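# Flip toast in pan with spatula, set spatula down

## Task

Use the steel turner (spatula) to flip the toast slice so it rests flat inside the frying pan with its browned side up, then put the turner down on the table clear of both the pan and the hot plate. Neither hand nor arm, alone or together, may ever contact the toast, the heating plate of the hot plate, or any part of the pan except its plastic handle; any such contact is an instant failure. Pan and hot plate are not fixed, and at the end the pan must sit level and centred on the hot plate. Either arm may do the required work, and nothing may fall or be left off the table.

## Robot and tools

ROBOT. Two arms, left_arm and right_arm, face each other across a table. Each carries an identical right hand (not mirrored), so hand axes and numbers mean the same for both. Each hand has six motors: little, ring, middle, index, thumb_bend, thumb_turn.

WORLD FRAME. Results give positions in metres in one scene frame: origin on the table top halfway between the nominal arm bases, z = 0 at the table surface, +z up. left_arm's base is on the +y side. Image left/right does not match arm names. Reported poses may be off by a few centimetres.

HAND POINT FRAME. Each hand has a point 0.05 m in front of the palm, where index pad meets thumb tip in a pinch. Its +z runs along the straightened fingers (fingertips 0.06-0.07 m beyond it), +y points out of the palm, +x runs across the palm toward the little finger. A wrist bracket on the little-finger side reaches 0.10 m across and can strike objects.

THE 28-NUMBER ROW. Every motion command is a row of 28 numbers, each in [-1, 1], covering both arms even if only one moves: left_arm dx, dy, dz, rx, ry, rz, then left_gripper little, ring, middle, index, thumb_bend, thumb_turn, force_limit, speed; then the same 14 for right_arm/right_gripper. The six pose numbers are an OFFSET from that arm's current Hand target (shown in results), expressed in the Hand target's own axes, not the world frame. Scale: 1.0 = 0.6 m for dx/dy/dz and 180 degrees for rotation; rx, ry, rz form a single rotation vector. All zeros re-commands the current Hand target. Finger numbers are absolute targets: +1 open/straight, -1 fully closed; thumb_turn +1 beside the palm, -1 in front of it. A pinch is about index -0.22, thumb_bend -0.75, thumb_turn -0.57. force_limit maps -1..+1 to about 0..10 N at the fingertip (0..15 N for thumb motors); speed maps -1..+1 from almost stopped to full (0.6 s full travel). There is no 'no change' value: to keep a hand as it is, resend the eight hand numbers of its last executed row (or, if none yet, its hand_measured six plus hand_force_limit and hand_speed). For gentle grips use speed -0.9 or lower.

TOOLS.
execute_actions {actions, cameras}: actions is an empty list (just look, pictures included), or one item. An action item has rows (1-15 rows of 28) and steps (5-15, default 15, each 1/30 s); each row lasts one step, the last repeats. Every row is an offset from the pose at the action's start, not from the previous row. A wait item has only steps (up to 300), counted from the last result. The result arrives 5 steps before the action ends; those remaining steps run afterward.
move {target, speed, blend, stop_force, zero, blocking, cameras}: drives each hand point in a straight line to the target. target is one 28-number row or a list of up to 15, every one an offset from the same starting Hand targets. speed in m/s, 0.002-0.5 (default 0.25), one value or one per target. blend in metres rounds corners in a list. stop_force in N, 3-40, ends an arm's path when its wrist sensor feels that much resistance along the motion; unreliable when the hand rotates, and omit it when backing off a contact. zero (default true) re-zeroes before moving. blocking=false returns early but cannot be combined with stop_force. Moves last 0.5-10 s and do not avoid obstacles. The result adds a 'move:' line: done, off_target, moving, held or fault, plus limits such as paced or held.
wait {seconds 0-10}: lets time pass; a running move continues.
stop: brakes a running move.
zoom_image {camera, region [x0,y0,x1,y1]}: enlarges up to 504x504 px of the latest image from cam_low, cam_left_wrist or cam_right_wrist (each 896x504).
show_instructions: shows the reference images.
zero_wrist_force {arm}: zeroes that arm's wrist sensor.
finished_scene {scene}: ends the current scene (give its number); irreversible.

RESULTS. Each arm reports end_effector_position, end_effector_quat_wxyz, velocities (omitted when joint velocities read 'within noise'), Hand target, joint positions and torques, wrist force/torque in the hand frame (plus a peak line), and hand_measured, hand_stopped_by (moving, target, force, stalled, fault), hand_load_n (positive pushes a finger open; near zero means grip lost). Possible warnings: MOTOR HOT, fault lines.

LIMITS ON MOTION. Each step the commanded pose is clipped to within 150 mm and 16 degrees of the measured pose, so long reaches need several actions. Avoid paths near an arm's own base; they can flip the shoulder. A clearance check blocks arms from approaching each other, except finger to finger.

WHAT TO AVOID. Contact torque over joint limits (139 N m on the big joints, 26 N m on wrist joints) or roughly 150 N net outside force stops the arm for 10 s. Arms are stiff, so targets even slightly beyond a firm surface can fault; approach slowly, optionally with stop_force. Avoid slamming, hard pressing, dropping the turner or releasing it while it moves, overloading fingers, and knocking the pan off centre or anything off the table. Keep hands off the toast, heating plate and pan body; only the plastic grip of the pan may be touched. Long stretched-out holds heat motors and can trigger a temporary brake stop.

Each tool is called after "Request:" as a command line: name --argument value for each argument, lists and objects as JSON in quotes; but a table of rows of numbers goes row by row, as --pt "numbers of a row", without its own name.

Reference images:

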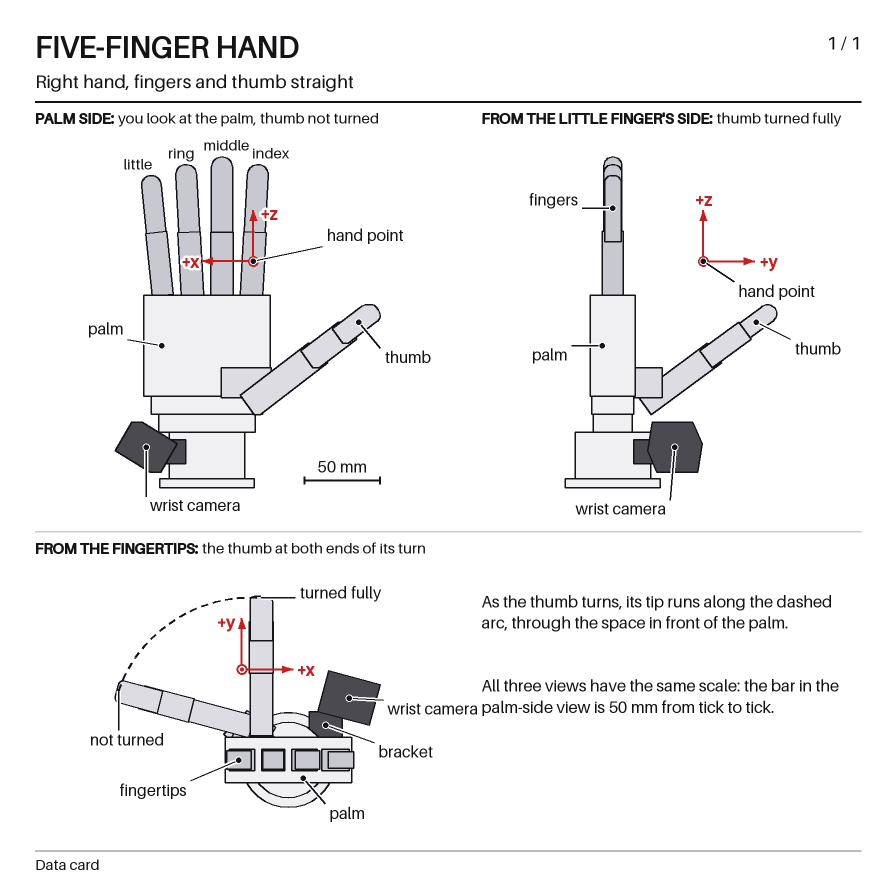

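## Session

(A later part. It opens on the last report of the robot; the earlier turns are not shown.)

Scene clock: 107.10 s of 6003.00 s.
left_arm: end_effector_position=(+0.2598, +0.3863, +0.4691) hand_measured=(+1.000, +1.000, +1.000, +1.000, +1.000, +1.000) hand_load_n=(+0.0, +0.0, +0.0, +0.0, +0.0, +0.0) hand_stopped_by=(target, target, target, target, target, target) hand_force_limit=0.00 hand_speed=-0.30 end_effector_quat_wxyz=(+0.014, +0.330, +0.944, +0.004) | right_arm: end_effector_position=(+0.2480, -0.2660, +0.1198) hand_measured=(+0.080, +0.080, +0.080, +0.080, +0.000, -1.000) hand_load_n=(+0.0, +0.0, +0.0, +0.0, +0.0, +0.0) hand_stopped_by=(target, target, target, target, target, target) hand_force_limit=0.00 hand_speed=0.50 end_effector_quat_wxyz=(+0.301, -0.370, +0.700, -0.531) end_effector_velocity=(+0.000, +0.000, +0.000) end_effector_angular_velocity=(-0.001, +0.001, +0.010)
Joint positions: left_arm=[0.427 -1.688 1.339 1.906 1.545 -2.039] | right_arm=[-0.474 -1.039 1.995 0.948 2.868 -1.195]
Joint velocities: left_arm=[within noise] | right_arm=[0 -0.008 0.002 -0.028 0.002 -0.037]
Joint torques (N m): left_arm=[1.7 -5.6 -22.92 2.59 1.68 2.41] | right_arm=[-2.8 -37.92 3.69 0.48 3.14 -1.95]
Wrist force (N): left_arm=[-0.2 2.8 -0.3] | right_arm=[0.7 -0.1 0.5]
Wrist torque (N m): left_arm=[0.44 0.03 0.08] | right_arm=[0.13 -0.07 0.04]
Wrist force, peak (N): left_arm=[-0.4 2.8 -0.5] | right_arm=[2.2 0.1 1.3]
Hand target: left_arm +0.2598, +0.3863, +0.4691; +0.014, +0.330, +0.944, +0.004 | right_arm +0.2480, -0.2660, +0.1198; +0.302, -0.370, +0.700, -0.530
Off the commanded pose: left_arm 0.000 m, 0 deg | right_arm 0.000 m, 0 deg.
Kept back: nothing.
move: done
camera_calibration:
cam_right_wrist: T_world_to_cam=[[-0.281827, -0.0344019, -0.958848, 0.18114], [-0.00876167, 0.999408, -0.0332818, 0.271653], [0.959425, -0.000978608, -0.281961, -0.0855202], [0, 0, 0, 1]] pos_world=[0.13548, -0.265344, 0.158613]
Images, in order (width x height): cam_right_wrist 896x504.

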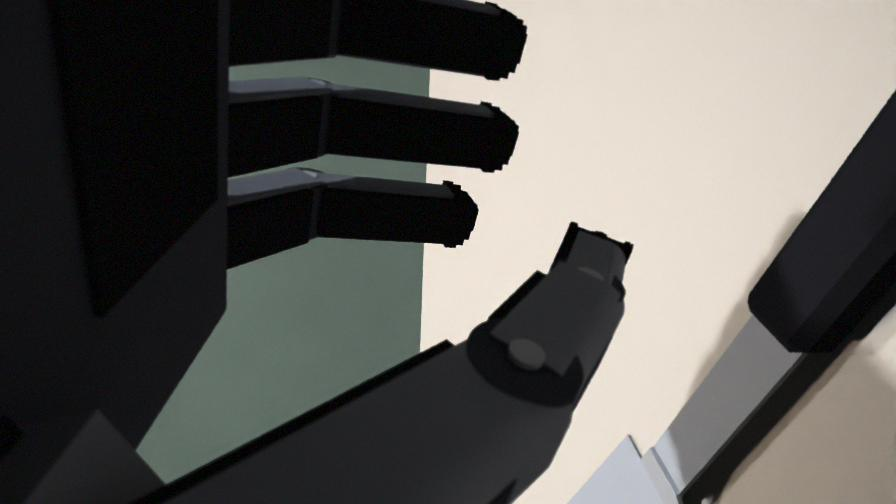

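Request:
move --target '[0,0,0,0,0,0,1,1,1,1,1,1,0,-0.3,0.03,0.1208,0.0268,0.0007,0.0214,0.0056,0.08,0.08,0.08,0.08,-0.15,-1,0,0.5]' --speed 0.12 --cameras '["cam_right_wrist", "cam_low"]'

Request:
zoom_image --camera "cam_low" --region '[350, 260, 450, 340]'

Scene clock: 108.57 s of 6003.00 s.
left_arm: end_effector_position=(+0.2598, +0.3863, +0.4691) hand_measured=(+1.000, +1.000, +1.000, +1.000, +1.000, +1.000) hand_load_n=(+0.0, +0.0, +0.0, +0.0, +0.0, +0.0) hand_stopped_by=(target, target, target, target, target, target) hand_force_limit=0.00 hand_speed=-0.30 end_effector_quat_wxyz=(+0.014, +0.330, +0.944, +0.004) | right_arm: end_effector_position=(+0.2369, -0.2777, +0.0452) hand_measured=(+0.080, +0.080, +0.080, +0.080, -0.150, -1.000) hand_load_n=(+0.0, +0.0, -0.5, +0.0, +0.0, +0.0) hand_stopped_by=(target, target, target, target, target, target) hand_force_limit=0.00 hand_speed=0.50 end_effector_quat_wxyz=(+0.283, -0.346, +0.713, -0.541) end_effector_velocity=(+0.000, +0.001, +0.002) end_effector_angular_velocity=(-0.004, +0.003, +0.004)
Joint positions: left_arm=[0.427 -1.688 1.339 1.906 1.545 -2.039] | right_arm=[-0.46 -0.828 2.019 0.962 2.831 -0.936]
Joint velocities: left_arm=[within noise] | right_arm=[0.001 -0.005 -0.001 0 0.001 -0.01]
Joint torques (N m): left_arm=[3.26 -5.49 -22.3 2.35 1.65 2.39] | right_arm=[-1 -39.23 -18.58 2.01 3.03 -1.94]
Wrist force (N): left_arm=[-0.6 2.7 -0.5] | right_arm=[0.7 0.1 0.5]
Wrist torque (N m): left_arm=[0.43 0.09 0.05] | right_arm=[0.18 -0.07 0.06]
Wrist force, peak (N): left_arm=[-0.3 2.9 -0.3] | right_arm=[0.9 1.5 0.7]
Hand target: left_arm +0.2598, +0.3863, +0.4691; +0.014, +0.330, +0.944, +0.004 | right_arm +0.2369, -0.2777, +0.0452; +0.283, -0.346, +0.713, -0.541
Off the commanded pose: left_arm 0.000 m, 0 deg | right_arm 0.000 m, 0 deg.
Kept back: nothing.
move: done
camera_calibration:
cam_right_wrist: T_world_to_cam=[[-0.283736, -0.0154132, -0.958779, 0.11178], [0.0600867, 0.99762, -0.0338193, 0.263956], [0.957018, -0.0672055, -0.282134, -0.113669], [0, 0, 0, 1]] pos_world=[0.124639, -0.269244, 0.084029]
Images, in order (width x height): cam_low 896x504, cam_right_wrist 896x504.

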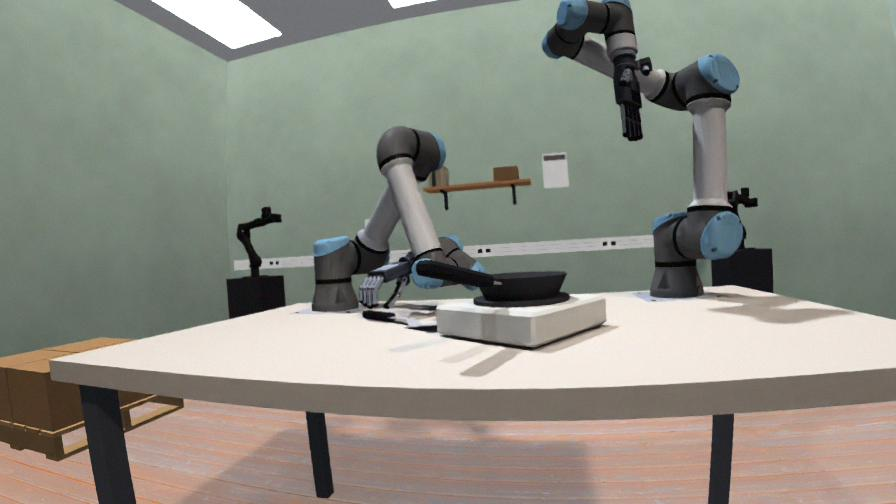

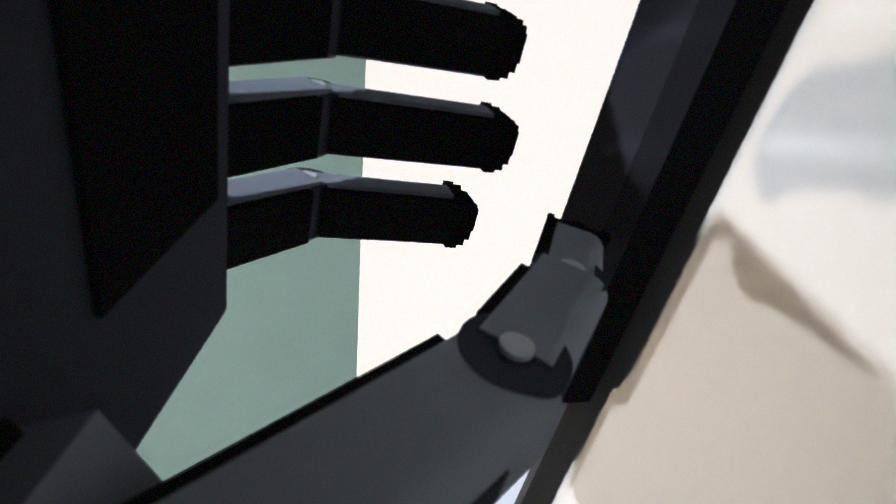

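Scaled by 5.040.

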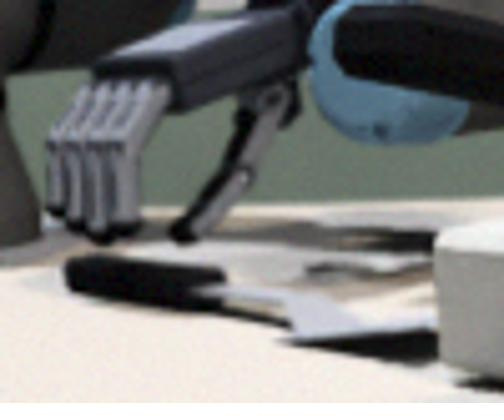

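Request:
execute_actions --actions '[]'

Scene clock: 109.27 s of 6003.00 s.
left_arm: end_effector_position=(+0.2598, +0.3863, +0.4691) hand_measured=(+1.000, +1.000, +1.000, +1.000, +1.000, +1.000) hand_load_n=(+0.0, +0.0, +0.0, +0.0, -0.5, +0.0) hand_stopped_by=(target, target, target, target, target, target) hand_force_limit=0.00 hand_speed=-0.30 end_effector_quat_wxyz=(+0.014, +0.330, +0.944, +0.004) | right_arm: end_effector_position=(+0.2369, -0.2777, +0.0452) hand_measured=(+0.080, +0.080, +0.080, +0.080, -0.150, -1.000) hand_load_n=(+0.0, +0.0, -0.5, +0.0, +0.0, +0.0) hand_stopped_by=(target, target, target, target, target, target) hand_force_limit=0.00 hand_speed=0.50 end_effector_quat_wxyz=(+0.283, -0.346, +0.713, -0.541)
Joint positions: left_arm=[0.427 -1.688 1.339 1.906 1.545 -2.039] | right_arm=[-0.46 -0.828 2.018 0.962 2.831 -0.937]
Joint velocities: within noise
Joint torques (N m): left_arm=[3.14 -5.13 -22.5 2.5 1.7 2.39] | right_arm=[-6.38 -23.53 -18 0.32 2.87 1.93]
Wrist force (N): left_arm=[-0.4 2.7 -0.5] | right_arm=[0.9 0.5 0.1]
Wrist torque (N m): left_arm=[0.43 0.07 0.06] | right_arm=[0.25 -0.08 0.08]
Wrist force, peak (N): left_arm=[-0.2 2.9 -0.1] | right_arm=[1.0 0.5 0.3]
Hand target: left_arm +0.2598, +0.3863, +0.4691; +0.014, +0.330, +0.944, +0.004 | right_arm +0.2369, -0.2777, +0.0452; +0.283, -0.346, +0.713, -0.541
Off the commanded pose: left_arm 0.000 m, 0 deg | right_arm 0.000 m, 0 deg.
Steps of this call (1-21: nothing new was sent). Readings (end_effector_position of left_arm | right_arm; what the end effector reports):
1: (+0.2598, +0.3863, +0.4691) | (+0.2369, -0.2777, +0.0452) | left_arm hand_measured=(+1.000, +1.000, +1.000, +1.000, +1.000, +1.000) hand_load_n=(+0.0, +0.5, +0.0, +0.0, +0.0, +0.0) hand_stopped_by=(target, target, target, target, target, target) hand_force_limit=0.00 hand_speed=-0.30 | right_arm hand_measured=(+0.080, +0.080, +0.080, +0.080, -0.150, -1.000) hand_load_n=(-0.5, +0.0, -0.5, +0.0, +0.0, +0.0) hand_stopped_by=(target, target, target, target, target, target) hand_force_limit=0.00 hand_speed=0.50
2: (+0.2598, +0.3863, +0.4691) | (+0.2369, -0.2777, +0.0452) | left_arm hand_measured=(+1.000, +1.000, +1.000, +1.000, +1.000, +1.000) hand_load_n=(+0.0, +0.0, +0.0, +0.0, +0.0, +0.5) hand_stopped_by=(target, target, target, target, target, target) hand_force_limit=0.00 hand_speed=-0.30 | right_arm hand_measured=(+0.080, +0.080, +0.080, +0.080, -0.150, -1.000) hand_load_n=(+0.0, +0.0, +0.0, +0.0, +0.0, +0.0) hand_stopped_by=(target, target, target, target, target, target) hand_force_limit=0.00 hand_speed=0.50
4: (+0.2598, +0.3863, +0.4691) | (+0.2369, -0.2777, +0.0452) | left_arm hand_measured=(+1.000, +1.000, +1.000, +1.000, +1.000, +1.000) hand_load_n=(+0.0, +0.0, +0.0, +0.0, +0.0, +0.0) hand_stopped_by=(target, target, target, target, target, target) hand_force_limit=0.00 hand_speed=-0.30 | right_arm hand_measured=(+0.080, +0.080, +0.080, +0.080, -0.150, -1.000) hand_load_n=(+0.0, +0.0, +0.0, +0.0, +0.0, +0.0) hand_stopped_by=(target, target, target, target, target, target) hand_force_limit=0.00 hand_speed=0.50
8: (+0.2598, +0.3863, +0.4691) | (+0.2369, -0.2777, +0.0452) | left_arm hand_measured=(+1.000, +1.000, +1.000, +1.000, +1.000, +1.000) hand_load_n=(+0.0, +0.0, +0.0, +0.0, +0.0, +0.0) hand_stopped_by=(target, target, target, target, target, target) hand_force_limit=0.00 hand_speed=-0.30 | right_arm hand_measured=(+0.080, +0.080, +0.080, +0.080, -0.150, -1.000) hand_load_n=(+0.0, +0.0, +0.0, +0.0, +0.0, +0.0) hand_stopped_by=(target, target, target, target, target, target) hand_force_limit=0.00 hand_speed=0.50
21: the state above
camera_calibration:
cam_left_wrist: T_world_to_cam=[[0.381546, 0.922025, 0.0655231, -0.489685], [0.762249, -0.353941, 0.541943, -0.318749], [0.522876, -0.156831, -0.837857, 0.439865], [0, 0, 0, 1]] pos_world=[0.199808, 0.407667, 0.573373]
cam_right_wrist: T_world_to_cam=[[-0.283598, -0.015228, -0.958822, 0.111782], [0.0601135, 0.997625, -0.0336245, 0.263909], [0.957057, -0.067174, -0.28201, -0.113736], [0, 0, 0, 1]] pos_world=[0.124689, -0.26922, 0.0839781]

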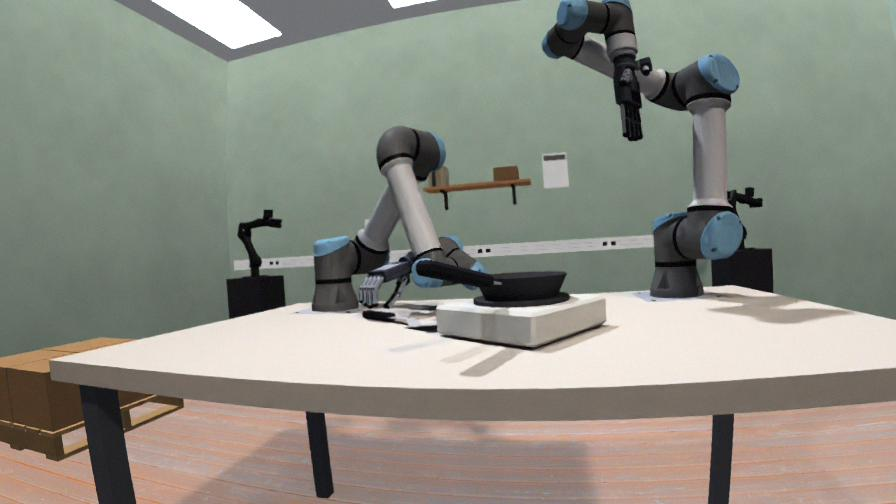

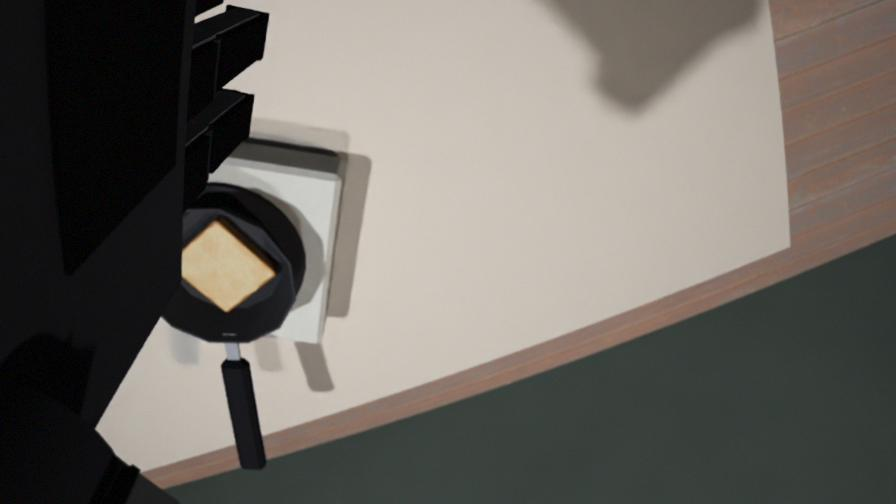

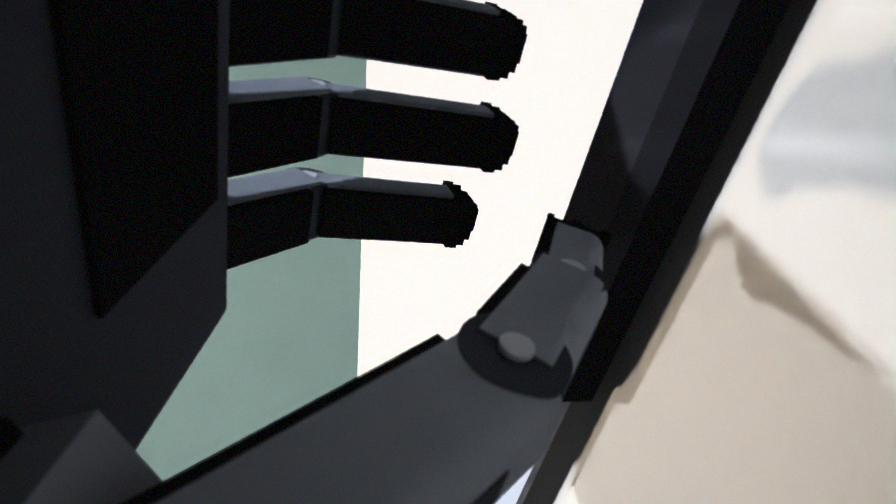

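Request:
move --target '[0,0,0,0,0,0,1,1,1,1,1,1,0,-0.3,0.0011,0.0371,0.0098,0,0,0,0.08,0.08,0.08,0.08,-0.15,-1,0,0.5]' --speed 0.02 --stop_force 4 --cameras '["cam_low","cam_right_wrist"]'

Request:
zoom_image --camera "cam_low" --region '[330, 230, 480, 340]'

Scene clock: 112.53 s of 6003.00 s.
left_arm: end_effector_position=(+0.2598, +0.3863, +0.4691) hand_measured=(+1.000, +1.000, +1.000, +1.000, +1.000, +1.000) hand_load_n=(+0.0, +0.0, +0.0, +0.0, +0.0, +0.0) hand_stopped_by=(target, target, target, target, target, target) hand_force_limit=0.00 hand_speed=-0.30 end_effector_quat_wxyz=(+0.014, +0.330, +0.944, +0.004) | right_arm: end_effector_position=(+0.2370, -0.2776, +0.0221) hand_measured=(+0.080, +0.080, +0.080, +0.080, -0.150, -1.000) hand_load_n=(+0.0, +0.0, +0.0, -0.5, +0.0, +0.0) hand_stopped_by=(target, target, target, target, target, target) hand_force_limit=0.00 hand_speed=0.50 end_effector_quat_wxyz=(+0.283, -0.346, +0.713, -0.541)
Joint positions: left_arm=[0.427 -1.688 1.339 1.906 1.545 -2.039] | right_arm=[-0.46 -0.772 2.009 0.915 2.831 -0.937]
Joint velocities: within noise
Joint torques (N m): left_arm=[5.67 -6.25 -21.21 2.25 1.62 2.49] | right_arm=[-5.76 -40.14 3.95 3.54 2.48 -1.69]
Wrist force (N): left_arm=[-0.4 2.6 -0.3] | right_arm=[0.4 0.5 0.4]
Wrist torque (N m): left_arm=[0.41 0.06 0.06] | right_arm=[0.24 -0.02 0.05]
Wrist force, peak (N): left_arm=[-0.4 2.9 -0.2] | right_arm=[1.0 0.3 0.7]
Hand target: left_arm +0.2598, +0.3863, +0.4691; +0.014, +0.330, +0.944, +0.004 | right_arm +0.2369, -0.2777, +0.0221; +0.283, -0.346, +0.713, -0.541
Off the commanded pose: left_arm 0.000 m, 0 deg | right_arm 0.000 m, 0 deg.
Kept back: nothing.
move: done
camera_calibration:
cam_right_wrist: T_world_to_cam=[[-0.283576, -0.0151707, -0.95883, 0.0897137], [0.0601147, 0.997627, -0.0335637, 0.263092], [0.957064, -0.0671576, -0.281992, -0.120256], [0, 0, 0, 1]] pos_world=[0.124718, -0.269183, 0.0609392]
Images, in order (width x height): cam_low 896x504, cam_right_wrist 896x504.

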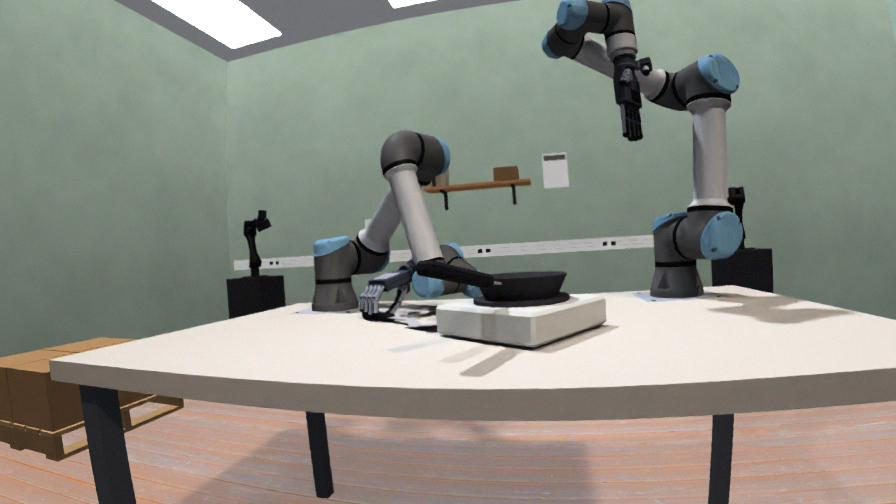

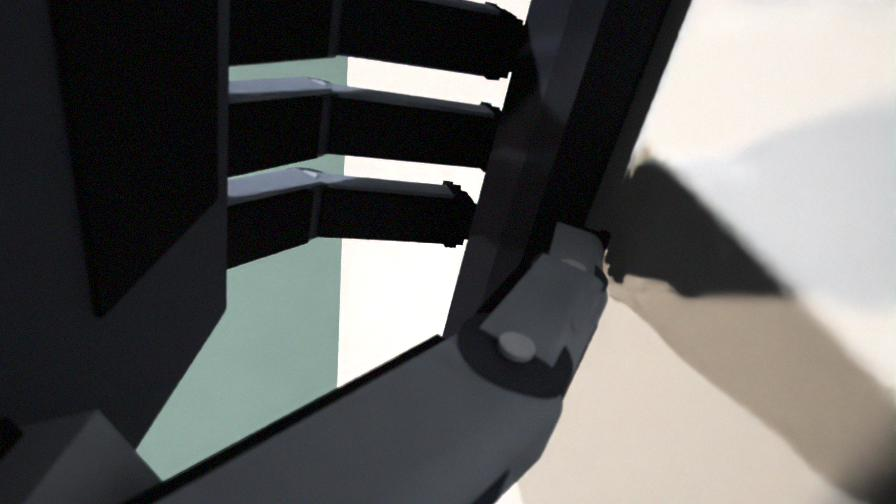

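Scaled by 3.360.

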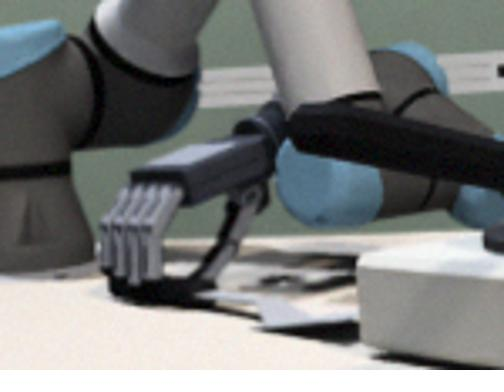

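Request:
move --target '[0,0,0,0,0,0,1,1,1,1,1,1,0,-0.3,0.0002,0.0066,0.0017,0,0,0,0.08,0.08,0.08,0.08,-0.15,-1,0,0.5]' --speed 0.01 --stop_force 4 --cameras '["cam_right_wrist"]'

Request:
execute_actions --actions '[{"rows":[[0,0,0,0,0,0,1,1,1,1,1,1,0,-0.3,0,0,0,0,0,0,0.08,0.08,0.08,0.08,-0.6,-1,-0.7,-0.5]],"steps":15}]'

Request:
execute_actions --actions '[{"steps":20}]' --cameras '["cam_right_wrist"]'

Scene clock: 114.13 s of 6003.00 s.
left_arm: end_effector_position=(+0.2598, +0.3863, +0.4691) hand_measured=(+1.000, +1.000, +1.000, +1.000, +1.000, +1.000) hand_load_n=(+0.0, +0.0, +0.0, +0.0, +0.0, +0.0) hand_stopped_by=(target, target, target, target, target, target) hand_force_limit=0.00 hand_speed=-0.30 end_effector_quat_wxyz=(+0.014, +0.330, +0.944, +0.004) | right_arm: end_effector_position=(+0.2370, -0.2776, +0.0182) hand_measured=(+0.080, +0.080, +0.080, +0.080, -0.152, -1.000) hand_load_n=(+0.0, +0.0, +0.0, +0.0, -2.0, -0.5) hand_stopped_by=(target, target, target, target, target, target) hand_force_limit=0.00 hand_speed=0.50 end_effector_quat_wxyz=(+0.283, -0.346, +0.713, -0.541)
Joint positions: left_arm=[0.427 -1.688 1.339 1.906 1.545 -2.039] | right_arm=[-0.46 -0.762 2.007 0.908 2.831 -0.936]
Joint velocities: within noise
Joint torques (N m): left_arm=[6.35 -5.76 -20.57 2.11 1.6 2.4] | right_arm=[2.41 -40.51 8.7 3.08 1.18 -0.18]
Wrist force (N): left_arm=[-0.4 2.4 -0.4] | right_arm=[0.8 -2.6 -1.2]
Wrist torque (N m): left_arm=[0.39 0.06 0.06] | right_arm=[0.13 -0.04 0.02]
Wrist force, peak (N): left_arm=[-0.4 2.9 -0.4] | right_arm=[0.4 -4.6 -3.6]
Hand target: left_arm +0.2598, +0.3863, +0.4691; +0.014, +0.330, +0.944, +0.004 | right_arm +0.2369, -0.2777, +0.0182; +0.283, -0.346, +0.713, -0.541
Off the commanded pose: left_arm 0.000 m, 0 deg | right_arm 0.000 m, 0 deg.
Kept back: nothing.
move: contact (right_arm)
camera_calibration:
cam_right_wrist: T_world_to_cam=[[-0.283546, -0.0151682, -0.958839, 0.08597], [0.0601681, 0.997623, -0.0335745, 0.262946], [0.957069, -0.0672114, -0.281959, -0.121377], [0, 0, 0, 1]] pos_world=[0.124722, -0.269175, 0.0570362]
Images, in order (width x height): cam_right_wrist 896x504.

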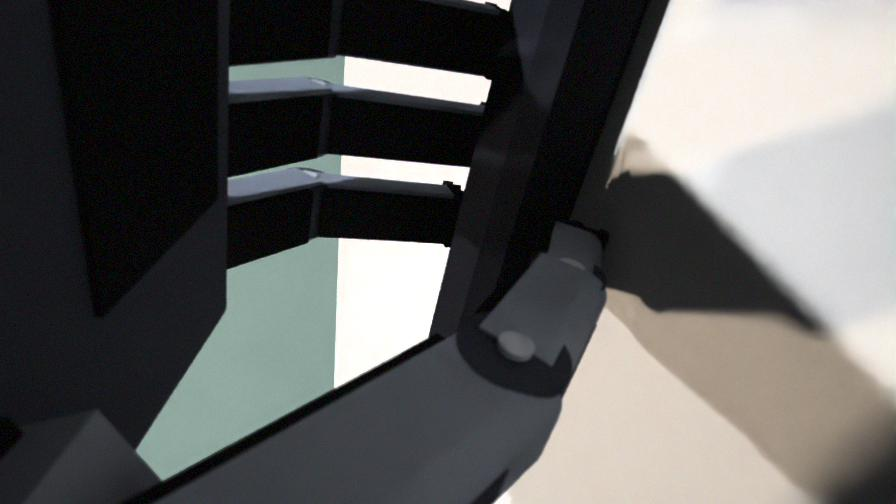

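Scene clock: 114.47 s of 6003.00 s.
left_arm: end_effector_position=(+0.2598, +0.3863, +0.4691) hand_measured=(+1.000, +1.000, +1.000, +1.000, +1.000, +1.000) hand_load_n=(+0.0, +0.5, +0.0, +0.0, +0.0, +0.0) hand_stopped_by=(target, target, target, target, target, target) hand_force_limit=0.00 hand_speed=-0.30 end_effector_quat_wxyz=(+0.014, +0.330, +0.944, +0.004) | right_arm: end_effector_position=(+0.2369, -0.2777, +0.0182) hand_measured=(+0.080, +0.080, +0.080, +0.080, -0.270, -1.000) hand_load_n=(+0.0, +0.0, +0.0, +0.0, +0.5, +0.0) hand_stopped_by=(target, target, target, target, moving, target) hand_force_limit=-0.70 hand_speed=-0.50 end_effector_quat_wxyz=(+0.283, -0.346, +0.713, -0.541)
Joint positions: left_arm=[0.427 -1.688 1.339 1.906 1.545 -2.039] | right_arm=[-0.46 -0.762 2.007 0.908 2.831 -0.936]
Joint velocities: within noise
Joint torques (N m): left_arm=[6.8 -6.01 -20.78 2.13 1.64 2.5] | right_arm=[0.9 -40.55 11.25 3.33 1.14 -1.1]
Wrist force (N): left_arm=[-0.8 2.6 -0.4] | right_arm=[0.7 0.3 0.3]
Wrist torque (N m): left_arm=[0.41 0.11 0.04] | right_arm=[0.20 -0.05 0.06]
Wrist force, peak (N): left_arm=[-0.3 2.8 -0.2] | right_arm=[0.9 -2.9 -1.3]
Hand target: left_arm +0.2598, +0.3863, +0.4691; +0.014, +0.330, +0.944, +0.004 | right_arm +0.2369, -0.2777, +0.0182; +0.283, -0.346, +0.713, -0.541
Steps of this call (1-10: this action's first 10). Readings (end_effector_position of left_arm | right_arm; what the end effector reports):
1: (+0.2598, +0.3863, +0.4691) | (+0.2370, -0.2776, +0.0182) | left_arm hand_measured=(+1.000, +1.000, +1.000, +1.000, +1.000, +1.000) hand_load_n=(+0.0, +0.0, +0.0, +0.0, +0.0, +0.0) hand_stopped_by=(target, target, target, target, target, target) hand_force_limit=0.00 hand_speed=-0.30 | right_arm hand_measured=(+0.080, +0.080, +0.080, +0.080, -0.152, -1.000) hand_load_n=(+0.0, +0.0, +0.0, +0.0, -2.0, -0.5) hand_stopped_by=(target, target, target, target, moving, target) hand_force_limit=-0.70 hand_speed=-0.50
2: (+0.2598, +0.3863, +0.4691) | (+0.2370, -0.2776, +0.0182) | left_arm hand_measured=(+1.000, +1.000, +1.000, +1.000, +1.000, +1.000) hand_load_n=(+0.0, +0.0, +0.0, +0.0, +0.0, +0.0) hand_stopped_by=(target, target, target, target, target, target) hand_force_limit=0.00 hand_speed=-0.30 | right_arm hand_measured=(+0.080, +0.080, +0.080, +0.080, -0.152, -1.000) hand_load_n=(+0.0, +0.0, +0.0, +0.0, -2.0, -1.0) hand_stopped_by=(target, target, target, target, moving, target) hand_force_limit=-0.70 hand_speed=-0.50
4: (+0.2598, +0.3863, +0.4691) | (+0.2370, -0.2776, +0.0182) | left_arm hand_measured=(+1.000, +1.000, +1.000, +1.000, +1.000, +1.000) hand_load_n=(+0.0, +0.0, +0.0, +0.0, +0.0, +0.0) hand_stopped_by=(target, target, target, target, target, target) hand_force_limit=0.00 hand_speed=-0.30 | right_arm hand_measured=(+0.080, +0.080, +0.080, +0.080, -0.166, -1.000) hand_load_n=(+0.0, +0.0, +0.0, +0.0, +0.0, +0.0) hand_stopped_by=(target, target, target, target, moving, target) hand_force_limit=-0.70 hand_speed=-0.50
8: (+0.2598, +0.3863, +0.4691) | (+0.2370, -0.2777, +0.0182) | left_arm hand_measured=(+1.000, +1.000, +1.000, +1.000, +1.000, +1.000) hand_load_n=(+0.0, +0.0, +0.5, +0.0, +0.0, +0.0) hand_stopped_by=(target, target, target, target, target, target) hand_force_limit=0.00 hand_speed=-0.30 | right_arm hand_measured=(+0.080, +0.080, +0.080, +0.080, -0.236, -1.000) hand_load_n=(+0.0, +0.0, +0.0, +0.0, +0.5, +0.0) hand_stopped_by=(target, target, target, target, moving, target) hand_force_limit=-0.70 hand_speed=-0.50
10: the state above

Scene clock: 115.13 s of 6003.00 s.
left_arm: end_effector_position=(+0.2598, +0.3863, +0.4691) hand_measured=(+1.000, +1.000, +1.000, +1.000, +1.000, +1.000) hand_load_n=(-0.5, +0.0, +0.0, +0.0, +0.0, +0.0) hand_stopped_by=(target, target, target, target, target, target) hand_force_limit=0.00 hand_speed=-0.30 end_effector_quat_wxyz=(+0.014, +0.330, +0.944, +0.004) | right_arm: end_effector_position=(+0.2369, -0.2777, +0.0182) hand_measured=(+0.080, +0.080, +0.080, +0.080, -0.338, -1.000) hand_load_n=(+0.0, +1.0, +0.0, +0.0, +1.5, +0.5) hand_stopped_by=(target, target, target, target, force, target) hand_force_limit=-0.70 hand_speed=-0.50 end_effector_quat_wxyz=(+0.283, -0.346, +0.713, -0.541)
Joint positions: left_arm=[0.427 -1.688 1.339 1.906 1.545 -2.039] | right_arm=[-0.46 -0.762 2.007 0.908 2.831 -0.936]
Joint velocities: within noise
Joint torques (N m): left_arm=[6.81 -6.11 -20.63 2.1 1.56 2.38] | right_arm=[1.5 -40.37 9.93 3.15 1.19 -1.89]
Wrist force (N): left_arm=[-0.3 2.5 -0.3] | right_arm=[0.5 0.7 0.5]
Wrist torque (N m): left_arm=[0.40 0.05 0.05] | right_arm=[0.20 -0.07 0.06]
Wrist force, peak (N): left_arm=[-0.5 2.7 -0.3] | right_arm=[1.0 1.0 0.8]
Hand target: left_arm +0.2598, +0.3863, +0.4691; +0.014, +0.330, +0.944, +0.004 | right_arm +0.2369, -0.2777, +0.0182; +0.283, -0.346, +0.713, -0.541
Off the commanded pose: left_arm 0.000 m, 0 deg | right_arm 0.000 m, 0 deg.
Steps of this call (1-5: your previous action's last 5; 6-20: nothing new was sent). Readings (end_effector_position of left_arm | right_arm; what the end effector reports):
1: (+0.2598, +0.3863, +0.4691) | (+0.2369, -0.2777, +0.0182) | left_arm hand_measured=(+1.000, +1.000, +1.000, +1.000, +1.000, +1.000) hand_load_n=(+0.0, +0.0, +0.0, +0.0, +0.0, +0.0) hand_stopped_by=(target, target, target, target, target, target) hand_force_limit=0.00 hand_speed=-0.30 | right_arm hand_measured=(+0.080, +0.080, +0.080, +0.080, -0.288, -1.000) hand_load_n=(+0.0, +0.0, +0.0, +0.0, +0.5, +0.0) hand_stopped_by=(target, target, target, target, moving, target) hand_force_limit=-0.70 hand_speed=-0.50
2: (+0.2598, +0.3863, +0.4691) | (+0.2369, -0.2777, +0.0182) | left_arm hand_measured=(+1.000, +1.000, +1.000, +1.000, +1.000, +1.000) hand_load_n=(+0.0, +0.0, +0.0, +0.0, +0.0, +0.0) hand_stopped_by=(target, target, target, target, target, target) hand_force_limit=0.00 hand_speed=-0.30 | right_arm hand_measured=(+0.080, +0.080, +0.080, +0.080, -0.306, -1.000) hand_load_n=(-0.5, +0.0, +0.0, -0.5, +0.5, +0.0) hand_stopped_by=(target, target, target, target, moving, target) hand_force_limit=-0.70 hand_speed=-0.50
4: (+0.2598, +0.3863, +0.4691) | (+0.2369, -0.2777, +0.0182) | left_arm hand_measured=(+1.000, +1.000, +1.000, +1.000, +1.000, +1.000) hand_load_n=(+0.0, +0.0, +0.0, +0.0, +0.0, +0.0) hand_stopped_by=(target, target, target, target, target, target) hand_force_limit=0.00 hand_speed=-0.30 | right_arm hand_measured=(+0.080, +0.080, +0.080, +0.080, -0.338, -1.000) hand_load_n=(+0.0, +1.5, +0.0, +0.0, +3.0, +0.0) hand_stopped_by=(target, target, target, target, force, target) hand_force_limit=-0.70 hand_speed=-0.50
8: (+0.2598, +0.3863, +0.4691) | (+0.2369, -0.2777, +0.0182) | left_arm hand_measured=(+1.000, +1.000, +1.000, +1.000, +1.000, +1.000) hand_load_n=(+0.0, +0.0, +0.0, +0.0, +0.0, +0.0) hand_stopped_by=(target, target, target, target, target, target) hand_force_limit=0.00 hand_speed=-0.30 | right_arm hand_measured=(+0.080, +0.080, +0.080, +0.080, -0.338, -1.000) hand_load_n=(+0.0, +1.0, +0.0, +0.0, +1.5, +0.5) hand_stopped_by=(target, target, target, target, force, target) hand_force_limit=-0.70 hand_speed=-0.50
20: the state above
camera_calibration:
cam_right_wrist: T_world_to_cam=[[-0.283613, -0.0152925, -0.958817, 0.0859397], [0.0601569, 0.99762, -0.0337055, 0.262998], [0.95705, -0.0672388, -0.282018, -0.121361], [0, 0, 0, 1]] pos_world=[0.124701, -0.269218, 0.057039]
Images, in order (width x height): cam_right_wrist 896x504.

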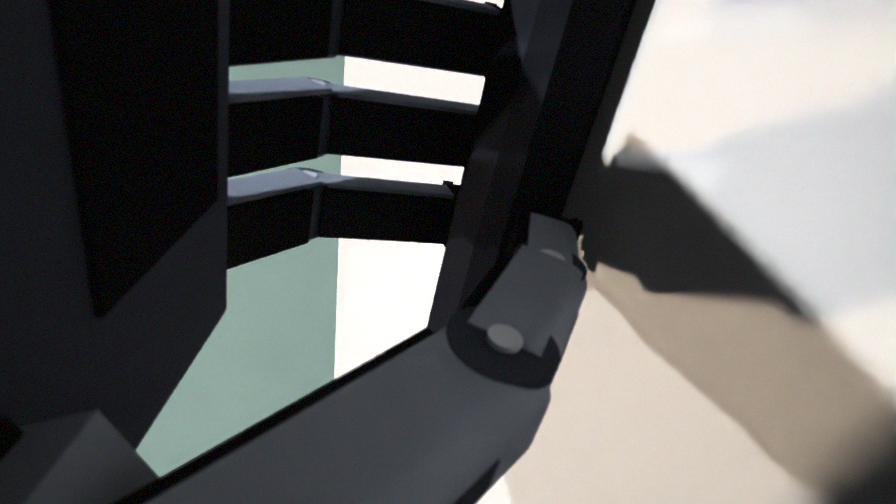

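Request:
execute_actions --actions '[{"rows":[[0,0,0,0,0,0,1,1,1,1,1,1,0,-0.3,0,0,0,0,0,0,-0.5,-0.5,-0.5,-0.5,-0.6,-1,-0.4,-0.7]],"steps":15}]'

Request:
execute_actions --actions '[{"steps":20}]' --cameras '["cam_right_wrist"]'

Scene clock: 115.67 s of 6003.00 s.
left_arm: end_effector_position=(+0.2598, +0.3863, +0.4691) hand_measured=(+1.000, +1.000, +1.000, +1.000, +1.000, +1.000) hand_load_n=(+0.0, +0.0, +0.0, +0.0, +0.0, +0.5) hand_stopped_by=(target, target, target, target, target, target) hand_force_limit=0.00 hand_speed=-0.30 end_effector_quat_wxyz=(+0.014, +0.330, +0.944, +0.004) | right_arm: end_effector_position=(+0.2369, -0.2777, +0.0182) hand_measured=(+0.016, +0.066, +0.050, +0.050, -0.336, -1.000) hand_load_n=(+3.0, +1.0, +8.0, +8.0, +5.5, +1.0) hand_stopped_by=(force, force, force, force, force, target) hand_force_limit=-0.40 hand_speed=-0.70 end_effector_quat_wxyz=(+0.283, -0.346, +0.713, -0.541)
Joint positions: left_arm=[0.427 -1.688 1.339 1.906 1.545 -2.039] | right_arm=[-0.46 -0.762 2.007 0.908 2.831 -0.936]
Joint velocities: within noise
Joint torques (N m): left_arm=[7.38 -5.99 -20.45 1.97 1.63 2.4] | right_arm=[2.26 -37.8 9.86 2.16 1.19 -1.72]
Wrist force (N): left_arm=[-0.4 2.7 -0.3] | right_arm=[1.0 -8.1 -0.3]
Wrist torque (N m): left_arm=[0.43 0.05 0.06] | right_arm=[0.19 -0.17 -0.09]
Wrist force, peak (N): left_arm=[-0.3 2.8 -0.4] | right_arm=[1.0 -8.3 -0.1]
Hand target: left_arm +0.2598, +0.3863, +0.4691; +0.014, +0.330, +0.944, +0.004 | right_arm +0.2369, -0.2777, +0.0182; +0.283, -0.346, +0.713, -0.541
Steps of this call (1-6: nothing new was sent; 7-16: this action's first 10). Readings (end_effector_position of left_arm | right_arm; what the end effector reports):
7: (+0.2598, +0.3863, +0.4691) | (+0.2369, -0.2777, +0.0182) | left_arm hand_measured=(+1.000, +1.000, +1.000, +1.000, +1.000, +1.000) hand_load_n=(+0.0, +0.0, +0.0, +0.0, +0.0, +0.0) hand_stopped_by=(target, target, target, target, target, target) hand_force_limit=0.00 hand_speed=-0.30 | right_arm hand_measured=(+0.080, +0.080, +0.080, +0.080, -0.338, -1.000) hand_load_n=(+0.0, +1.0, +0.0, +0.0, +1.5, +0.5) hand_stopped_by=(moving, moving, moving, moving, force, target) hand_force_limit=-0.40 hand_speed=-0.70
8: (+0.2598, +0.3863, +0.4691) | (+0.2369, -0.2777, +0.0182) | left_arm hand_measured=(+1.000, +1.000, +1.000, +1.000, +1.000, +1.000) hand_load_n=(+0.0, +0.0, +0.0, +0.0, +0.0, +0.0) hand_stopped_by=(target, target, target, target, target, target) hand_force_limit=0.00 hand_speed=-0.30 | right_arm hand_measured=(+0.080, +0.080, +0.080, +0.080, -0.338, -1.000) hand_load_n=(+0.0, +1.0, +0.0, +0.0, +1.5, +0.5) hand_stopped_by=(moving, moving, moving, moving, force, target) hand_force_limit=-0.40 hand_speed=-0.70
10: (+0.2598, +0.3863, +0.4691) | (+0.2369, -0.2777, +0.0182) | left_arm hand_measured=(+1.000, +1.000, +1.000, +1.000, +1.000, +1.000) hand_load_n=(+0.0, +0.0, +0.0, +0.0, +0.0, +0.0) hand_stopped_by=(target, target, target, target, target, target) hand_force_limit=0.00 hand_speed=-0.30 | right_arm hand_measured=(+0.064, +0.066, +0.066, +0.066, -0.338, -1.000) hand_load_n=(-0.5, +4.0, +2.0, +2.0, +3.5, +1.0) hand_stopped_by=(moving, force, moving, moving, force, target) hand_force_limit=-0.40 hand_speed=-0.70
14: (+0.2598, +0.3863, +0.4691) | (+0.2369, -0.2777, +0.0182) | left_arm hand_measured=(+1.000, +1.000, +1.000, +1.000, +1.000, +1.000) hand_load_n=(+0.0, +0.0, +0.0, +0.0, +0.0, +0.0) hand_stopped_by=(target, target, target, target, target, target) hand_force_limit=0.00 hand_speed=-0.30 | right_arm hand_measured=(+0.016, +0.066, +0.050, +0.050, -0.336, -1.000) hand_load_n=(+3.5, +1.0, +8.0, +8.5, +5.5, +1.0) hand_stopped_by=(force, force, force, force, force, target) hand_force_limit=-0.40 hand_speed=-0.70
16: the state above

Scene clock: 116.33 s of 6003.00 s.
left_arm: end_effector_position=(+0.2598, +0.3863, +0.4691) hand_measured=(+1.000, +1.000, +1.000, +1.000, +1.000, +1.000) hand_load_n=(-0.5, +0.0, +0.0, +0.0, +0.0, +0.0) hand_stopped_by=(target, target, target, target, target, target) hand_force_limit=0.00 hand_speed=-0.30 end_effector_quat_wxyz=(+0.014, +0.330, +0.944, +0.004) | right_arm: end_effector_position=(+0.2369, -0.2777, +0.0182) hand_measured=(+0.016, +0.066, +0.050, +0.050, -0.336, -1.000) hand_load_n=(+3.0, +1.0, +8.0, +8.0, +5.5, +1.0) hand_stopped_by=(force, force, force, force, force, target) hand_force_limit=-0.40 hand_speed=-0.70 end_effector_quat_wxyz=(+0.283, -0.346, +0.713, -0.541)
Joint positions: left_arm=[0.427 -1.688 1.339 1.906 1.545 -2.039] | right_arm=[-0.46 -0.762 2.007 0.908 2.831 -0.936]
Joint velocities: within noise
Joint torques (N m): left_arm=[7.63 -6.12 -20.02 1.86 1.5 2.29] | right_arm=[0.93 -33.85 9.32 0.36 1.14 -1.6]
Wrist force (N): left_arm=[-0.4 2.6 -0.2] | right_arm=[0.9 -8.1 -0.2]
Wrist torque (N m): left_arm=[0.40 0.06 0.06] | right_arm=[0.19 -0.16 -0.10]
Wrist force, peak (N): left_arm=[-0.7 2.9 -0.3] | right_arm=[1.0 -8.5 -0.1]
Hand target: left_arm +0.2598, +0.3863, +0.4691; +0.014, +0.330, +0.944, +0.004 | right_arm +0.2369, -0.2777, +0.0182; +0.283, -0.346, +0.713, -0.541
Off the commanded pose: left_arm 0.000 m, 0 deg | right_arm 0.000 m, 0 deg.
Steps of this call (1-5: your previous action's last 5; 6-20: nothing new was sent). Readings (end_effector_position of left_arm | right_arm; what the end effector reports):
1: (+0.2598, +0.3863, +0.4691) | (+0.2369, -0.2777, +0.0182) | left_arm hand_measured=(+1.000, +1.000, +1.000, +1.000, +1.000, +1.000) hand_load_n=(+0.0, +0.0, +0.0, +0.0, +0.0, +0.0) hand_stopped_by=(target, target, target, target, target, target) hand_force_limit=0.00 hand_speed=-0.30 | right_arm hand_measured=(+0.016, +0.066, +0.050, +0.050, -0.336, -1.000) hand_load_n=(+3.5, +1.0, +8.0, +8.5, +5.5, +1.0) hand_stopped_by=(force, force, force, force, force, target) hand_force_limit=-0.40 hand_speed=-0.70
2: (+0.2598, +0.3863, +0.4691) | (+0.2369, -0.2777, +0.0182) | left_arm hand_measured=(+1.000, +1.000, +1.000, +1.000, +1.000, +1.000) hand_load_n=(+0.0, +0.0, +0.0, +0.0, +0.0, +0.0) hand_stopped_by=(target, target, target, target, target, target) hand_force_limit=0.00 hand_speed=-0.30 | right_arm hand_measured=(+0.016, +0.066, +0.050, +0.050, -0.336, -1.000) hand_load_n=(+3.0, +1.0, +8.0, +8.5, +5.5, +1.0) hand_stopped_by=(force, force, force, force, force, target) hand_force_limit=-0.40 hand_speed=-0.70
4: (+0.2598, +0.3863, +0.4691) | (+0.2369, -0.2777, +0.0182) | left_arm hand_measured=(+1.000, +1.000, +1.000, +1.000, +1.000, +1.000) hand_load_n=(+0.0, +0.0, +0.0, +0.0, +0.0, +0.0) hand_stopped_by=(target, target, target, target, target, target) hand_force_limit=0.00 hand_speed=-0.30 | right_arm hand_measured=(+0.016, +0.066, +0.050, +0.050, -0.336, -1.000) hand_load_n=(+3.5, +1.0, +8.0, +8.5, +5.5, +1.0) hand_stopped_by=(force, force, force, force, force, target) hand_force_limit=-0.40 hand_speed=-0.70
8: (+0.2598, +0.3863, +0.4691) | (+0.2369, -0.2777, +0.0182) | left_arm hand_measured=(+1.000, +1.000, +1.000, +1.000, +1.000, +1.000) hand_load_n=(+0.0, +0.0, +0.0, +0.0, -0.5, +0.0) hand_stopped_by=(target, target, target, target, target, target) hand_force_limit=0.00 hand_speed=-0.30 | right_arm hand_measured=(+0.016, +0.066, +0.050, +0.050, -0.336, -1.000) hand_load_n=(+3.0, +1.0, +8.0, +8.5, +6.0, +1.0) hand_stopped_by=(force, force, force, force, force, target) hand_force_limit=-0.40 hand_speed=-0.70
20: the state above
camera_calibration:
cam_right_wrist: T_world_to_cam=[[-0.283618, -0.0153029, -0.958815, 0.0859481], [0.0601563, 0.997619, -0.0337165, 0.262998], [0.957049, -0.0672414, -0.282022, -0.121358], [0, 0, 0, 1]] pos_world=[0.124701, -0.269217, 0.0570499]
Images, in order (width x height): cam_right_wrist 896x504.

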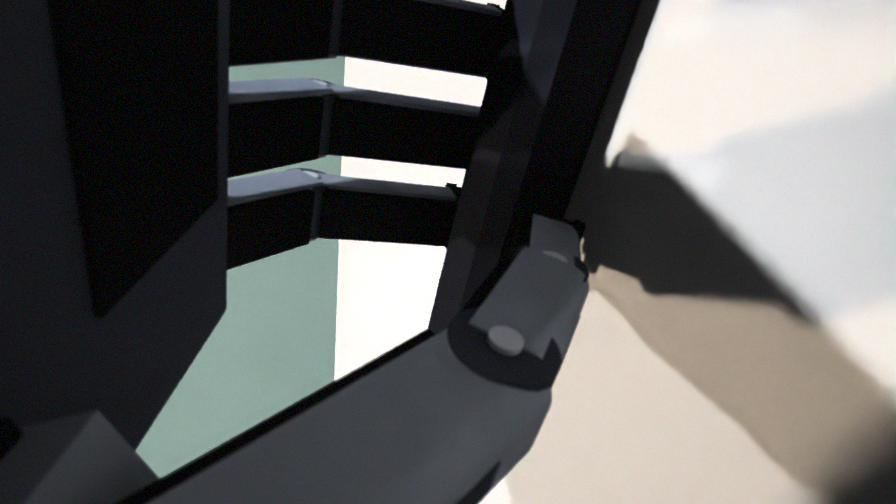

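Request:
execute_actions --actions '[{"rows":[[0,0,0,0,0,0,1,1,1,1,1,1,0,-0.3,-0.0001,-0.0032,-0.0008,0,0,0,-0.6,-0.6,-0.6,-0.6,-0.8,-1,0.0,-0.7]],"steps":15}]'

Request:
execute_actions --actions '[{"steps":20}]' --cameras '["cam_right_wrist"]'

Scene clock: 116.90 s of 6003.00 s.
left_arm: end_effector_position=(+0.2598, +0.3863, +0.4691) hand_measured=(+1.000, +1.000, +1.000, +1.000, +1.000, +1.000) hand_load_n=(-0.5, +0.0, +0.0, +0.0, +0.0, +0.0) hand_stopped_by=(target, target, target, target, target, target) hand_force_limit=0.00 hand_speed=-0.30 end_effector_quat_wxyz=(+0.014, +0.330, +0.944, +0.004) | right_arm: end_effector_position=(+0.2369, -0.2777, +0.0203) hand_measured=(-0.048, +0.020, +0.050, +0.050, -0.328, -1.000) hand_load_n=(+5.0, +4.5, +0.0, +9.0, +14.0, +10.0) hand_stopped_by=(force, force, force, force, force, target) hand_force_limit=0.00 hand_speed=-0.70 end_effector_quat_wxyz=(+0.283, -0.346, +0.713, -0.541)
Joint positions: left_arm=[0.427 -1.688 1.339 1.906 1.545 -2.039] | right_arm=[-0.46 -0.768 2.008 0.912 2.831 -0.937]
Joint velocities: within noise
Joint torques (N m): left_arm=[7.93 -6.12 -20.11 1.91 1.56 2.33] | right_arm=[-5.68 -23.67 2.57 0.51 2.37 -0.53]
Wrist force (N): left_arm=[-0.5 2.4 -0.4] | right_arm=[1.0 1.1 0.9]
Wrist torque (N m): left_arm=[0.39 0.08 0.04] | right_arm=[0.12 -0.07 -0.03]
Wrist force, peak (N): left_arm=[-0.1 2.9 -0.3] | right_arm=[0.8 -8.4 -0.4]
Hand target: left_arm +0.2598, +0.3863, +0.4691; +0.014, +0.330, +0.944, +0.004 | right_arm +0.2370, -0.2777, +0.0202; +0.283, -0.346, +0.713, -0.541
Steps of this call (1-7: nothing new was sent; 8-17: this action's first 10). Readings (end_effector_position of left_arm | right_arm; what the end effector reports):
8: (+0.2598, +0.3863, +0.4691) | (+0.2369, -0.2777, +0.0183) | left_arm hand_measured=(+1.000, +1.000, +1.000, +1.000, +1.000, +1.000) hand_load_n=(+0.0, +0.0, +0.0, +0.0, +0.0, +0.0) hand_stopped_by=(target, target, target, target, target, target) hand_force_limit=0.00 hand_speed=-0.30 | right_arm hand_measured=(+0.016, +0.066, +0.050, +0.050, -0.336, -1.000) hand_load_n=(+3.5, +1.0, +8.5, +8.0, +5.5, +1.0) hand_stopped_by=(moving, moving, force, force, moving, target) hand_force_limit=0.00 hand_speed=-0.70
9: (+0.2598, +0.3863, +0.4691) | (+0.2370, -0.2777, +0.0187) | left_arm hand_measured=(+1.000, +1.000, +1.000, +1.000, +1.000, +1.000) hand_load_n=(+0.0, +0.0, +0.0, +0.0, +0.0, +0.0) hand_stopped_by=(target, target, target, target, target, target) hand_force_limit=0.00 hand_speed=-0.30 | right_arm hand_measured=(+0.016, +0.066, +0.050, +0.050, -0.336, -1.000) hand_load_n=(+3.0, +1.0, +8.0, +8.0, +5.5, +1.0) hand_stopped_by=(moving, moving, force, force, moving, target) hand_force_limit=0.00 hand_speed=-0.70
11: (+0.2598, +0.3863, +0.4691) | (+0.2369, -0.2777, +0.0200) | left_arm hand_measured=(+1.000, +1.000, +1.000, +1.000, +1.000, +1.000) hand_load_n=(+0.0, +0.0, +0.0, +0.0, +0.0, +0.0) hand_stopped_by=(target, target, target, target, target, target) hand_force_limit=0.00 hand_speed=-0.30 | right_arm hand_measured=(+0.000, +0.052, +0.050, +0.050, -0.330, -1.000) hand_load_n=(+3.5, +3.0, +3.0, +5.0, +10.5, +3.0) hand_stopped_by=(moving, moving, force, force, force, target) hand_force_limit=0.00 hand_speed=-0.70
15: (+0.2598, +0.3863, +0.4691) | (+0.2369, -0.2777, +0.0203) | left_arm hand_measured=(+1.000, +1.000, +1.000, +1.000, +1.000, +1.000) hand_load_n=(+0.0, +0.0, +0.0, +0.0, -0.5, +0.0) hand_stopped_by=(target, target, target, target, target, target) hand_force_limit=0.00 hand_speed=-0.30 | right_arm hand_measured=(-0.048, +0.020, +0.050, +0.050, -0.328, -1.000) hand_load_n=(+4.0, +4.0, +0.0, +9.5, +13.5, +10.5) hand_stopped_by=(force, force, force, force, force, target) hand_force_limit=0.00 hand_speed=-0.70
17: the state above

Scene clock: 117.57 s of 6003.00 s.
left_arm: end_effector_position=(+0.2598, +0.3863, +0.4691) hand_measured=(+1.000, +1.000, +1.000, +1.000, +1.000, +1.000) hand_load_n=(+0.0, +0.0, +0.5, +0.0, +0.0, +0.0) hand_stopped_by=(target, target, target, target, target, target) hand_force_limit=0.00 hand_speed=-0.30 end_effector_quat_wxyz=(+0.014, +0.330, +0.944, +0.004) | right_arm: end_effector_position=(+0.2369, -0.2777, +0.0202) hand_measured=(-0.048, +0.020, +0.050, +0.050, -0.328, -1.000) hand_load_n=(+5.0, +4.5, +0.0, +9.0, +14.0, +10.0) hand_stopped_by=(force, force, force, force, force, target) hand_force_limit=0.00 hand_speed=-0.70 end_effector_quat_wxyz=(+0.283, -0.346, +0.713, -0.541)
Joint positions: left_arm=[0.427 -1.688 1.339 1.906 1.545 -2.039] | right_arm=[-0.46 -0.767 2.008 0.912 2.831 -0.937]
Joint velocities: within noise
Joint torques (N m): left_arm=[8.11 -5.64 -19.96 1.87 1.63 2.32] | right_arm=[-6.22 -24.75 -16.54 0.58 2.92 2.02]
Wrist force (N): left_arm=[-0.2 2.5 -0.1] | right_arm=[0.7 1.3 0.7]
Wrist torque (N m): left_arm=[0.38 0.02 0.07] | right_arm=[0.17 -0.05 -0.01]
Wrist force, peak (N): left_arm=[-0.7 2.8 -0.2] | right_arm=[0.8 1.5 1.0]
Hand target: left_arm +0.2598, +0.3863, +0.4691; +0.014, +0.330, +0.944, +0.004 | right_arm +0.2370, -0.2777, +0.0202; +0.283, -0.346, +0.713, -0.541
Off the commanded pose: left_arm 0.000 m, 0 deg | right_arm 0.000 m, 0 deg.
Steps of this call (1-5: your previous action's last 5; 6-20: nothing new was sent). Readings (end_effector_position of left_arm | right_arm; what the end effector reports):
1: (+0.2598, +0.3863, +0.4691) | (+0.2369, -0.2777, +0.0202) | left_arm hand_measured=(+1.000, +1.000, +1.000, +1.000, +1.000, +1.000) hand_load_n=(+0.0, +0.0, +0.0, +0.0, +0.0, +0.0) hand_stopped_by=(target, target, target, target, target, target) hand_force_limit=0.00 hand_speed=-0.30 | right_arm hand_measured=(-0.048, +0.020, +0.050, +0.050, -0.328, -1.000) hand_load_n=(+5.0, +4.5, +0.0, +8.5, +14.0, +10.0) hand_stopped_by=(force, force, force, force, force, target) hand_force_limit=0.00 hand_speed=-0.70
2: (+0.2598, +0.3863, +0.4691) | (+0.2369, -0.2777, +0.0202) | left_arm hand_measured=(+1.000, +1.000, +1.000, +1.000, +1.000, +1.000) hand_load_n=(+0.0, +0.0, +0.0, +0.0, +0.0, +0.0) hand_stopped_by=(target, target, target, target, target, target) hand_force_limit=0.00 hand_speed=-0.30 | right_arm hand_measured=(-0.048, +0.020, +0.050, +0.050, -0.328, -1.000) hand_load_n=(+5.0, +4.5, +0.0, +8.5, +13.5, +10.0) hand_stopped_by=(force, force, force, force, force, target) hand_force_limit=0.00 hand_speed=-0.70
4: (+0.2598, +0.3863, +0.4691) | (+0.2369, -0.2777, +0.0202) | left_arm hand_measured=(+1.000, +1.000, +1.000, +1.000, +1.000, +1.000) hand_load_n=(+0.0, +0.0, +0.0, +0.0, -0.5, +0.0) hand_stopped_by=(target, target, target, target, target, target) hand_force_limit=0.00 hand_speed=-0.30 | right_arm hand_measured=(-0.048, +0.020, +0.050, +0.050, -0.328, -1.000) hand_load_n=(+5.0, +4.5, +0.0, +8.5, +14.0, +10.0) hand_stopped_by=(force, force, force, force, force, target) hand_force_limit=0.00 hand_speed=-0.70
8: (+0.2598, +0.3863, +0.4691) | (+0.2369, -0.2777, +0.0202) | left_arm hand_measured=(+1.000, +1.000, +1.000, +1.000, +1.000, +1.000) hand_load_n=(+0.0, +0.0, +0.0, +0.0, +0.0, +0.0) hand_stopped_by=(target, target, target, target, target, target) hand_force_limit=0.00 hand_speed=-0.30 | right_arm hand_measured=(-0.048, +0.020, +0.050, +0.050, -0.328, -1.000) hand_load_n=(+5.5, +4.5, +0.0, +8.5, +13.5, +10.0) hand_stopped_by=(force, force, force, force, force, target) hand_force_limit=0.00 hand_speed=-0.70
20: the state above
camera_calibration:
cam_right_wrist: T_world_to_cam=[[-0.283659, -0.0153804, -0.958802, 0.0878201], [0.0601526, 0.997617, -0.0337991, 0.263119], [0.957037, -0.0672618, -0.282058, -0.120812], [0, 0, 0, 1]] pos_world=[0.124705, -0.269267, 0.0590194]
Images, in order (width x height): cam_right_wrist 896x504.

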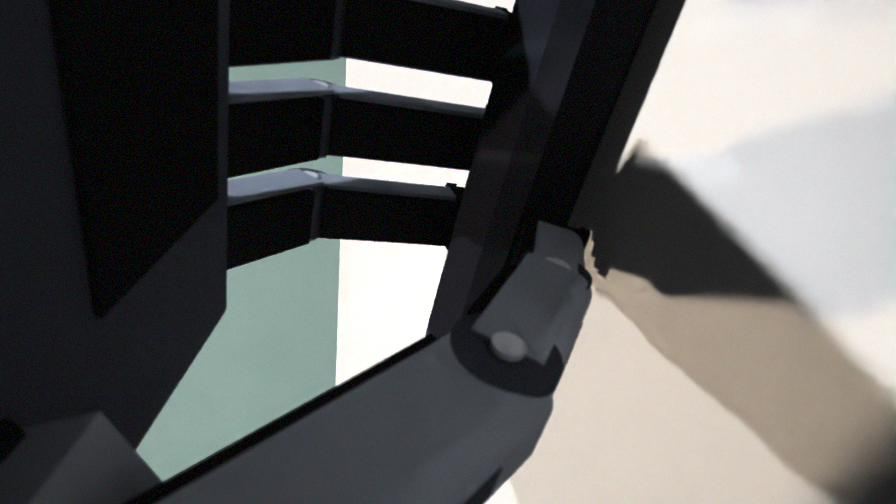

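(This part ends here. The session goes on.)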